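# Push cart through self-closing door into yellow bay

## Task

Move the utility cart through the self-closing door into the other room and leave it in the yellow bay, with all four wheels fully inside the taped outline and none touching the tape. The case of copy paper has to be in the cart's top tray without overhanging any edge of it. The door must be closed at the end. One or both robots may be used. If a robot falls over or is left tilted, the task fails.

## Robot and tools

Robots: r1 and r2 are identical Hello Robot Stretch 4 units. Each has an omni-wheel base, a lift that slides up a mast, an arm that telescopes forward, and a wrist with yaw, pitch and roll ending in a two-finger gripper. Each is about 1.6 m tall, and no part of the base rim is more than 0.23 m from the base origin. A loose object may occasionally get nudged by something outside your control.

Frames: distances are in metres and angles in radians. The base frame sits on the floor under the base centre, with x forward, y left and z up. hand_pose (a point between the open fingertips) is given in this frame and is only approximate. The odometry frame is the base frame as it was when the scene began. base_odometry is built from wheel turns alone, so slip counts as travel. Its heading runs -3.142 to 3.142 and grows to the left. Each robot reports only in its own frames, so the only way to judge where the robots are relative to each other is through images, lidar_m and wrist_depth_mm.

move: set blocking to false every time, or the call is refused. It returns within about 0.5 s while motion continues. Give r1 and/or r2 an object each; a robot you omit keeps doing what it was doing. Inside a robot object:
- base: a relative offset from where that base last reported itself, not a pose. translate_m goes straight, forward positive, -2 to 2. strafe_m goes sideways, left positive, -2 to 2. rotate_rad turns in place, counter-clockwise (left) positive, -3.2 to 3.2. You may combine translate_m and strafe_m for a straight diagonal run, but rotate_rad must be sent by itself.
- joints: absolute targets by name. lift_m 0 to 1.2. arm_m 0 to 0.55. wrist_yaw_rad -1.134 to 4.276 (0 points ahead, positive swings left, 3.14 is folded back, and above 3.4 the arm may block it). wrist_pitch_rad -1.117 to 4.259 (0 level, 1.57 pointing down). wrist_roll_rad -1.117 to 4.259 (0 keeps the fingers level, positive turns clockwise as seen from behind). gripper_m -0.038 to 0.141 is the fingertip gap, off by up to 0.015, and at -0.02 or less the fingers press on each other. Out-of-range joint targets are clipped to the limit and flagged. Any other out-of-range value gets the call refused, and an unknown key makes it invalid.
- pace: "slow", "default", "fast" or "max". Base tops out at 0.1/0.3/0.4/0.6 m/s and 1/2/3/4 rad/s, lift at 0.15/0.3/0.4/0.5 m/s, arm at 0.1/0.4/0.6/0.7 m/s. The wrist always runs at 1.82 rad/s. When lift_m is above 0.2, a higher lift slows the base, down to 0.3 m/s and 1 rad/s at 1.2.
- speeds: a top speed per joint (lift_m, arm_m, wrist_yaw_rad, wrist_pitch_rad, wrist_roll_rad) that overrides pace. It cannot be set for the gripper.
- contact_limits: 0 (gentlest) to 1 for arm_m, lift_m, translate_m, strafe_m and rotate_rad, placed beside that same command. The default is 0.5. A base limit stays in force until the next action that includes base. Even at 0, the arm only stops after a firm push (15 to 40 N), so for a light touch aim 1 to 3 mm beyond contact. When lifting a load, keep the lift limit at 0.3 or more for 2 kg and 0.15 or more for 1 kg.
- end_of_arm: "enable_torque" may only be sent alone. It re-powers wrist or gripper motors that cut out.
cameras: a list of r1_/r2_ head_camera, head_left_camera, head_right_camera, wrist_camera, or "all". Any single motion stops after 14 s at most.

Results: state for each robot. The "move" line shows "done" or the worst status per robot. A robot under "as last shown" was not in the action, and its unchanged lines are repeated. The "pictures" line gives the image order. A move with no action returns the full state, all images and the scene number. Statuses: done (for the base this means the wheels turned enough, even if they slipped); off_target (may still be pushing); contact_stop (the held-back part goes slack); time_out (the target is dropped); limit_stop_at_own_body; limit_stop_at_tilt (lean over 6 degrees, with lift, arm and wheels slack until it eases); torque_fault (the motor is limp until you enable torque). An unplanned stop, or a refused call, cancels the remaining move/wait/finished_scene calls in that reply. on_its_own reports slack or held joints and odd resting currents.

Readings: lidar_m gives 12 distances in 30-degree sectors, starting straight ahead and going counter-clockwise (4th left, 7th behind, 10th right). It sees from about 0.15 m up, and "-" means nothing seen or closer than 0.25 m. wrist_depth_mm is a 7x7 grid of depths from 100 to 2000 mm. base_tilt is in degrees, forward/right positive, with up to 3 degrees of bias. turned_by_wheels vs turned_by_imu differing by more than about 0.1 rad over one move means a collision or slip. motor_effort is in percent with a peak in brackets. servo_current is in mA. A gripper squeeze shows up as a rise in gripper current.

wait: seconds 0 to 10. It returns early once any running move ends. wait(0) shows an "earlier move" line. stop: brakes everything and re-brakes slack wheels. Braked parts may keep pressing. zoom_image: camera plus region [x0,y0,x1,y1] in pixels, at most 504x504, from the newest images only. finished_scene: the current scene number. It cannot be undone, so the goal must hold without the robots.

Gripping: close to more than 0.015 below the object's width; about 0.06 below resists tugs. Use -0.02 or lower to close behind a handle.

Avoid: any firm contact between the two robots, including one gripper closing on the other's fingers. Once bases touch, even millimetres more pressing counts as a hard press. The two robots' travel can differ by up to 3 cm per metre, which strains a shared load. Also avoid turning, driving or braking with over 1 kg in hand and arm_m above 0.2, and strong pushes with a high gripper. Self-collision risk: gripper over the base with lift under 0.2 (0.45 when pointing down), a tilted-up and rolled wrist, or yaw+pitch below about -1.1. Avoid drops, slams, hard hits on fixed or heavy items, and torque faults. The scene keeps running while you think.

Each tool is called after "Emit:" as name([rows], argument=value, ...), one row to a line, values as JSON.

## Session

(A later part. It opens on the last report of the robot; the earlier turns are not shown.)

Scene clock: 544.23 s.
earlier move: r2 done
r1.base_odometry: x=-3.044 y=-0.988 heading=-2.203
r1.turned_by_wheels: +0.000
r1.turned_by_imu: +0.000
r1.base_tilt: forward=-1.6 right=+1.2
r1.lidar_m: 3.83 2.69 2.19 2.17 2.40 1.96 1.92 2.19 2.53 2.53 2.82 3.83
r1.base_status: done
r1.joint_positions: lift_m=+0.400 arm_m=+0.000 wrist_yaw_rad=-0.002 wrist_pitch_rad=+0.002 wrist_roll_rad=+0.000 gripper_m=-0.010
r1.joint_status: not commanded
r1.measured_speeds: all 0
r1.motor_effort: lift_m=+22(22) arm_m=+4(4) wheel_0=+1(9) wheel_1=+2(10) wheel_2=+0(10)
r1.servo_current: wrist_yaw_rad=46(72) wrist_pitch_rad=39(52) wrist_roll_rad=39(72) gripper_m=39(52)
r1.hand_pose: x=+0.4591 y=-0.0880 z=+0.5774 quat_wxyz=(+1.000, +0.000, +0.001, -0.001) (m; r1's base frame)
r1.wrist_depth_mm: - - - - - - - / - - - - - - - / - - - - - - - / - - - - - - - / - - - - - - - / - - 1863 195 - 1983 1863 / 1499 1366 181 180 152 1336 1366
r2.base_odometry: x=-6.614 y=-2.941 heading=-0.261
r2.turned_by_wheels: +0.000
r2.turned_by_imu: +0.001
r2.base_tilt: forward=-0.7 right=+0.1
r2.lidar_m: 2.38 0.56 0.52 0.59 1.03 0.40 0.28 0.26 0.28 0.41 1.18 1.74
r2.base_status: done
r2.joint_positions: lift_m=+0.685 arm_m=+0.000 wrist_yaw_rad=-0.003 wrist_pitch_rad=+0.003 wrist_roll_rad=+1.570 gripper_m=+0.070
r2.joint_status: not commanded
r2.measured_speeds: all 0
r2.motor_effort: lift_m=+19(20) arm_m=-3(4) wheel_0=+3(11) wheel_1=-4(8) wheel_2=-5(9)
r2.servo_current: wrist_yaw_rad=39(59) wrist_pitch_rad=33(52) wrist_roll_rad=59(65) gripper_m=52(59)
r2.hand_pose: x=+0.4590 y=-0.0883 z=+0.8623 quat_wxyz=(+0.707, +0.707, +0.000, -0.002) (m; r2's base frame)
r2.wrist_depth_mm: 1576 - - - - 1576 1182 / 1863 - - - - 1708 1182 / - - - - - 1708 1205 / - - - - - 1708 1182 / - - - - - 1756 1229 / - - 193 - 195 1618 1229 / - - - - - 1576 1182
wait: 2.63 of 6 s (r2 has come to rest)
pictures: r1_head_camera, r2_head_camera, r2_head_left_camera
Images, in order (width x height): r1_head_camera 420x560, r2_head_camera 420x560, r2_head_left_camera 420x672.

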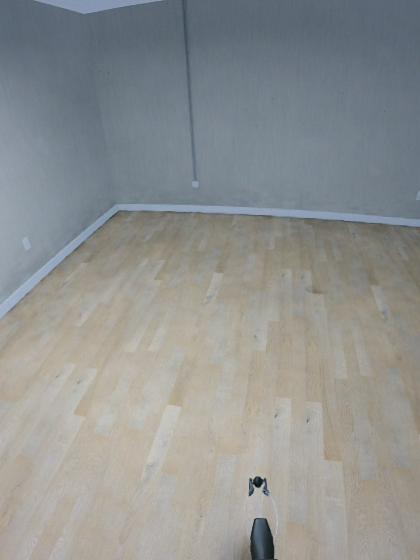

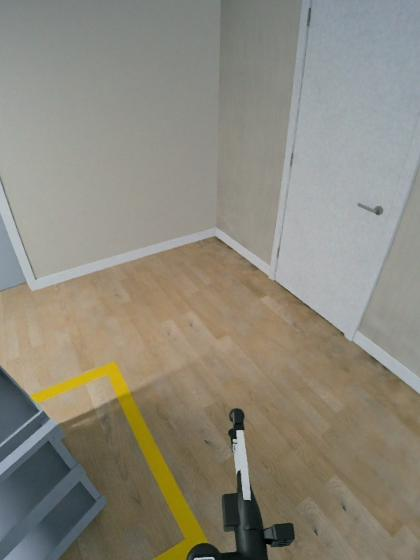

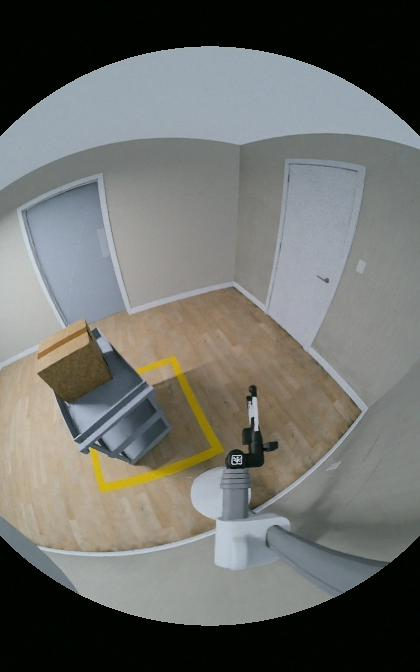

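Emit:
move(blocking=false, r2={"base":{"translate_m":0.9}})

Emit:
wait(seconds=6)

Emit:
move(blocking=false, r2={"base":{"rotate_rad":1.9}})

Emit:
wait(seconds=5, cameras=["r2_head_camera","r2_head_left_camera"])

Emit:
zoom_image(camera="r2_head_camera", region=[0, 200, 420, 560])

Scene clock: 553.13 s.
move: r2 moving
r1: as last shown
r1.base_tilt: forward=-1.6 right=+1.3
r1.lidar_m: 3.81 2.67 2.22 2.19 2.41 1.95 1.94 2.17 2.56 2.54 2.81 3.83
r1.motor_effort: lift_m=+22(22) arm_m=+4(4) wheel_0=+0(1) wheel_1=+2(3) wheel_2=+0(0)
r1.servo_current: wrist_yaw_rad=33(65) wrist_pitch_rad=39(52) wrist_roll_rad=39(52) gripper_m=46(46)
r1.wrist_depth_mm: - - - - - - - / - - - - - - - / - - - - - - - / - - - - - - - / - - - - - - - / - - 1921 195 - 1983 1921 / 1499 1430 181 181 152 1336 1366
r2.base_odometry: x=-6.584 y=-2.949 heading=-0.261
r2.turned_by_wheels: +0.000
r2.turned_by_imu: +0.001
r2.base_tilt: forward=-0.7 right=+0.1
r2.lidar_m: 2.41 0.54 0.50 0.57 1.13 0.43 0.31 0.28 0.29 0.43 1.29 1.71
r2.base_status: translate_m moving
r2.joint_positions: lift_m=+0.685 arm_m=+0.000 wrist_yaw_rad=-0.003 wrist_pitch_rad=+0.003 wrist_roll_rad=+1.570 gripper_m=+0.070
r2.joint_status: not commanded
r2.measured_speeds: translate_m=+0.122 strafe_m=-0.001 rotate_rad=+0.006 lift_m=+0.000 arm_m=+0.000 wrist_yaw_rad=+0.000 wrist_pitch_rad=+0.000 wrist_roll_rad=+0.000
r2.motor_effort: lift_m=+19(19) arm_m=-4(4) wheel_0=+4(11) wheel_1=+7(8) wheel_2=-12(15)
r2.servo_current: wrist_yaw_rad=46(52) wrist_pitch_rad=39(46) wrist_roll_rad=46(59) gripper_m=52(59)
r2.hand_pose: x=+0.4590 y=-0.0883 z=+0.8623 quat_wxyz=(+0.707, +0.707, +0.000, -0.002) (m; r2's base frame)
r2.wrist_depth_mm: 1576 - - - - 1537 1182 / 1863 - - - - 1708 1182 / - - - - - 1756 1182 / - - - - - 1708 1205 / - - - - - 1708 1205 / - - 193 - 195 1618 1205 / - - - - - 1661 1205
pictures: none

Scene clock: 557.13 s.
earlier move: r2 done
r1.base_odometry: x=-3.044 y=-0.988 heading=-2.203
r1.turned_by_wheels: +0.000
r1.turned_by_imu: +0.000
r1.base_tilt: forward=-1.6 right=+1.3
r1.lidar_m: 3.80 2.70 2.21 2.19 2.39 1.96 1.96 2.21 2.57 2.54 2.82 3.84
r1.base_status: not commanded
r1.joint_positions: lift_m=+0.400 arm_m=+0.000 wrist_yaw_rad=-0.002 wrist_pitch_rad=+0.002 wrist_roll_rad=+0.000 gripper_m=-0.010
r1.joint_status: not commanded
r1.measured_speeds: all 0
r1.motor_effort: lift_m=+22(22) arm_m=+4(4) wheel_0=+0(1) wheel_1=+2(3) wheel_2=+0(0)
r1.servo_current: wrist_yaw_rad=39(72) wrist_pitch_rad=39(52) wrist_roll_rad=46(72) gripper_m=39(52)
r1.hand_pose: x=+0.4591 y=-0.0880 z=+0.5774 quat_wxyz=(+1.000, +0.000, +0.001, -0.001) (m; r1's base frame)
r1.wrist_depth_mm: - - - - - - - / - - - - - - - / - - - - - - - / - - - - - - - / - - - - - - - / - - 1921 194 - 1921 1863 / 1537 1430 181 181 153 1336 1366
r2.base_odometry: x=-5.745 y=-3.173 heading=-0.261
r2.turned_by_wheels: +0.000
r2.turned_by_imu: +0.001
r2.base_tilt: forward=-0.7 right=+0.1
r2.lidar_m: 1.78 1.75 1.82 0.71 0.54 0.54 1.10 1.04 1.11 1.28 1.18 1.25
r2.base_status: done
r2.joint_positions: lift_m=+0.685 arm_m=+0.000 wrist_yaw_rad=-0.003 wrist_pitch_rad=+0.003 wrist_roll_rad=+1.570 gripper_m=+0.070
r2.joint_status: not commanded
r2.measured_speeds: all 0
r2.motor_effort: lift_m=+19(20) arm_m=-4(4) wheel_0=+4(11) wheel_1=+4(9) wheel_2=-4(15)
r2.servo_current: wrist_yaw_rad=39(59) wrist_pitch_rad=39(52) wrist_roll_rad=39(65) gripper_m=59(59)
r2.hand_pose: x=+0.4591 y=-0.0882 z=+0.8623 quat_wxyz=(+0.707, +0.707, +0.000, -0.002) (m; r2's base frame)
r2.wrist_depth_mm: - - - - - - 1118 / - - - - - - 1205 / - - - - - 1499 1205 / - - - - - 1618 1205 / - - - - - 1499 1205 / - - 188 - 189 1576 1205 / - - - - - - 1182
wait: 4.00 of 6 s (r2 has come to rest)
pictures: none

Scene clock: 557.63 s.
move: r2 moving
r1: as last shown
r1.lidar_m: 3.82 2.69 2.19 2.19 2.41 1.99 1.95 2.21 2.57 2.52 2.84 3.83
r1.motor_effort: lift_m=+22(22) arm_m=+4(4) wheel_0=+1(1) wheel_1=+2(3) wheel_2=+0(0)
r1.servo_current: wrist_yaw_rad=52(65) wrist_pitch_rad=46(52) wrist_roll_rad=52(52) gripper_m=39(52)
r1.wrist_depth_mm: - - - - - - - / - - - - - - - / - - - - - - - / - - - - - - - / - - - - - - - / - - 1863 194 - 1983 1863 / 1499 1397 181 180 153 1366 1430
r2.base_odometry: x=-5.745 y=-3.173 heading=-0.009
r2.turned_by_wheels: +0.252
r2.turned_by_imu: +0.245
r2.base_tilt: forward=-0.7 right=+0.1
r2.lidar_m: 1.75 1.73 2.14 0.60 0.54 1.22 1.04 1.03 1.27 1.20 1.15 1.40
r2.base_status: rotate_rad moving
r2.joint_positions: lift_m=+0.685 arm_m=+0.000 wrist_yaw_rad=-0.003 wrist_pitch_rad=+0.003 wrist_roll_rad=+1.570 gripper_m=+0.070
r2.joint_status: not commanded
r2.measured_speeds: translate_m=-0.002 strafe_m=-0.002 rotate_rad=+0.975 lift_m=+0.000 arm_m=+0.000 wrist_yaw_rad=+0.000 wrist_pitch_rad=+0.000 wrist_roll_rad=+0.000
r2.motor_effort: lift_m=+19(19) arm_m=-4(4) wheel_0=-4(10) wheel_1=-9(10) wheel_2=-11(12)
r2.servo_current: wrist_yaw_rad=52(52) wrist_pitch_rad=33(46) wrist_roll_rad=46(52) gripper_m=52(59)
r2.hand_pose: x=+0.4591 y=-0.0882 z=+0.8623 quat_wxyz=(+0.707, +0.707, +0.000, -0.002) (m; r2's base frame)
r2.wrist_depth_mm: - - - - - - 1182 / - - - - - 1576 1160 / - - - - - 1537 1182 / - - - - - 1499 1205 / - - - - - 1537 1229 / - - 188 - 189 1464 1205 / - - - - - - 1182
pictures: none

Scene clock: 559.37 s.
earlier move: r2 done
r1.base_odometry: x=-3.044 y=-0.988 heading=-2.203
r1.turned_by_wheels: +0.000
r1.turned_by_imu: +0.000
r1.base_tilt: forward=-1.6 right=+1.3
r1.lidar_m: 3.80 2.69 2.20 2.19 2.40 1.95 1.95 2.18 2.57 2.52 2.82 3.84
r1.base_status: not commanded
r1.joint_positions: lift_m=+0.400 arm_m=+0.000 wrist_yaw_rad=-0.002 wrist_pitch_rad=+0.002 wrist_roll_rad=+0.000 gripper_m=-0.010
r1.joint_status: not commanded
r1.measured_speeds: all 0
r1.motor_effort: lift_m=+22(22) arm_m=+4(4) wheel_0=+0(1) wheel_1=+2(3) wheel_2=+0(0)
r1.servo_current: wrist_yaw_rad=46(72) wrist_pitch_rad=39(52) wrist_roll_rad=39(59) gripper_m=46(52)
r1.hand_pose: x=+0.4591 y=-0.0880 z=+0.5774 quat_wxyz=(+1.000, +0.000, +0.001, -0.001) (m; r1's base frame)
r1.wrist_depth_mm: - - - - - - - / - - - - - - - / - - - - - - - / - - - - - - - / - - - - - - - / - - 1921 194 - 1983 1921 / 1537 1430 181 180 153 1366 1366
r2.base_odometry: x=-5.745 y=-3.173 heading=+1.638
r2.turned_by_wheels: +1.647
r2.turned_by_imu: +1.604
r2.base_tilt: forward=-0.7 right=+0.1
r2.lidar_m: 0.59 0.53 1.17 1.05 1.06 1.28 1.19 1.17 1.44 1.74 1.75 0.87
r2.base_status: done
r2.joint_positions: lift_m=+0.685 arm_m=+0.000 wrist_yaw_rad=-0.002 wrist_pitch_rad=+0.003 wrist_roll_rad=+1.570 gripper_m=+0.070
r2.joint_status: not commanded
r2.measured_speeds: all 0
r2.motor_effort: lift_m=+19(19) arm_m=-4(4) wheel_0=-4(13) wheel_1=-3(11) wheel_2=-5(13)
r2.servo_current: wrist_yaw_rad=39(59) wrist_pitch_rad=52(52) wrist_roll_rad=52(59) gripper_m=52(59)
r2.hand_pose: x=+0.4591 y=-0.0881 z=+0.8623 quat_wxyz=(+0.707, +0.707, +0.000, -0.002) (m; r2's base frame)
r2.wrist_depth_mm: - - - - - 1756 1160 / - - - - - 1708 1182 / - - - - - 1863 1078 / - - - 549 - 778 539 / - - 554 496 - - 484 / - - 193 449 189 - - / - - 492 - - - -
wait: 1.73 of 5 s (r2 has come to rest)
pictures: r2_head_camera, r2_head_left_camera
Images, in order (width x height): r2_head_camera 420x560, r2_head_left_camera 420x672.

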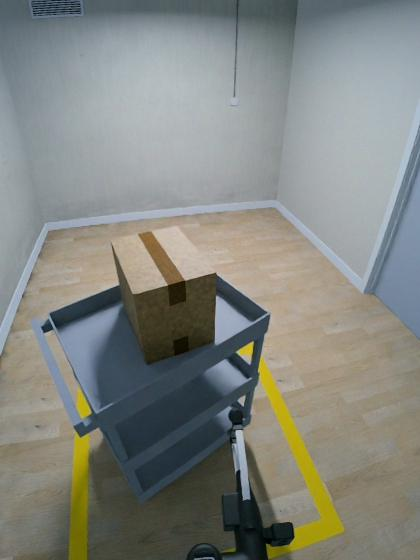

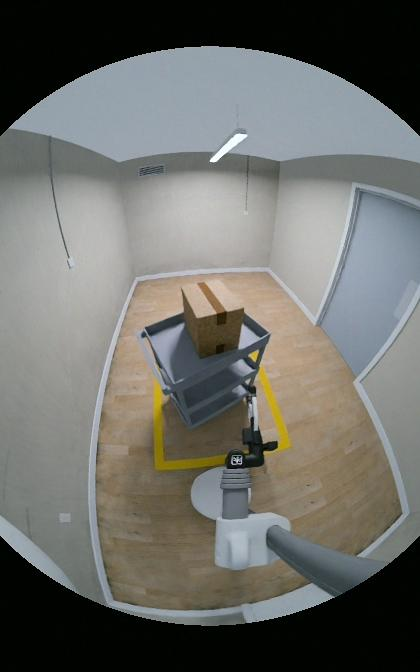

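Scaled by 1.200 from the camera's 420x560 image, which has a finer 1200x1600 frame.

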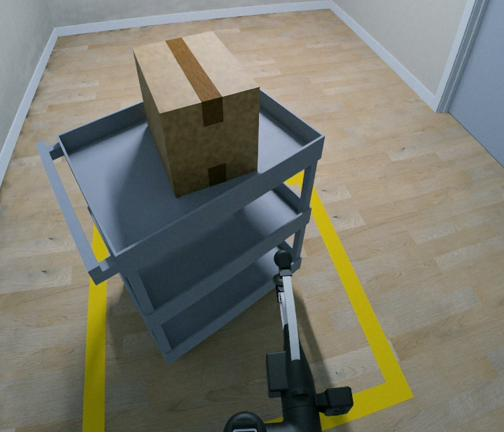

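Emit:
zoom_image(camera="r2_head_camera", region=[180, 300, 320, 460])

Scaled by 3.150 from the camera's 420x560 image, which has a finer 1200x1600 frame.

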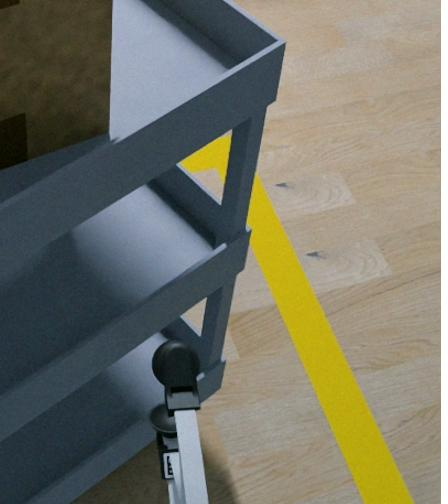

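Emit:
finished_scene(scene=2)

The scene is finished: the task was done.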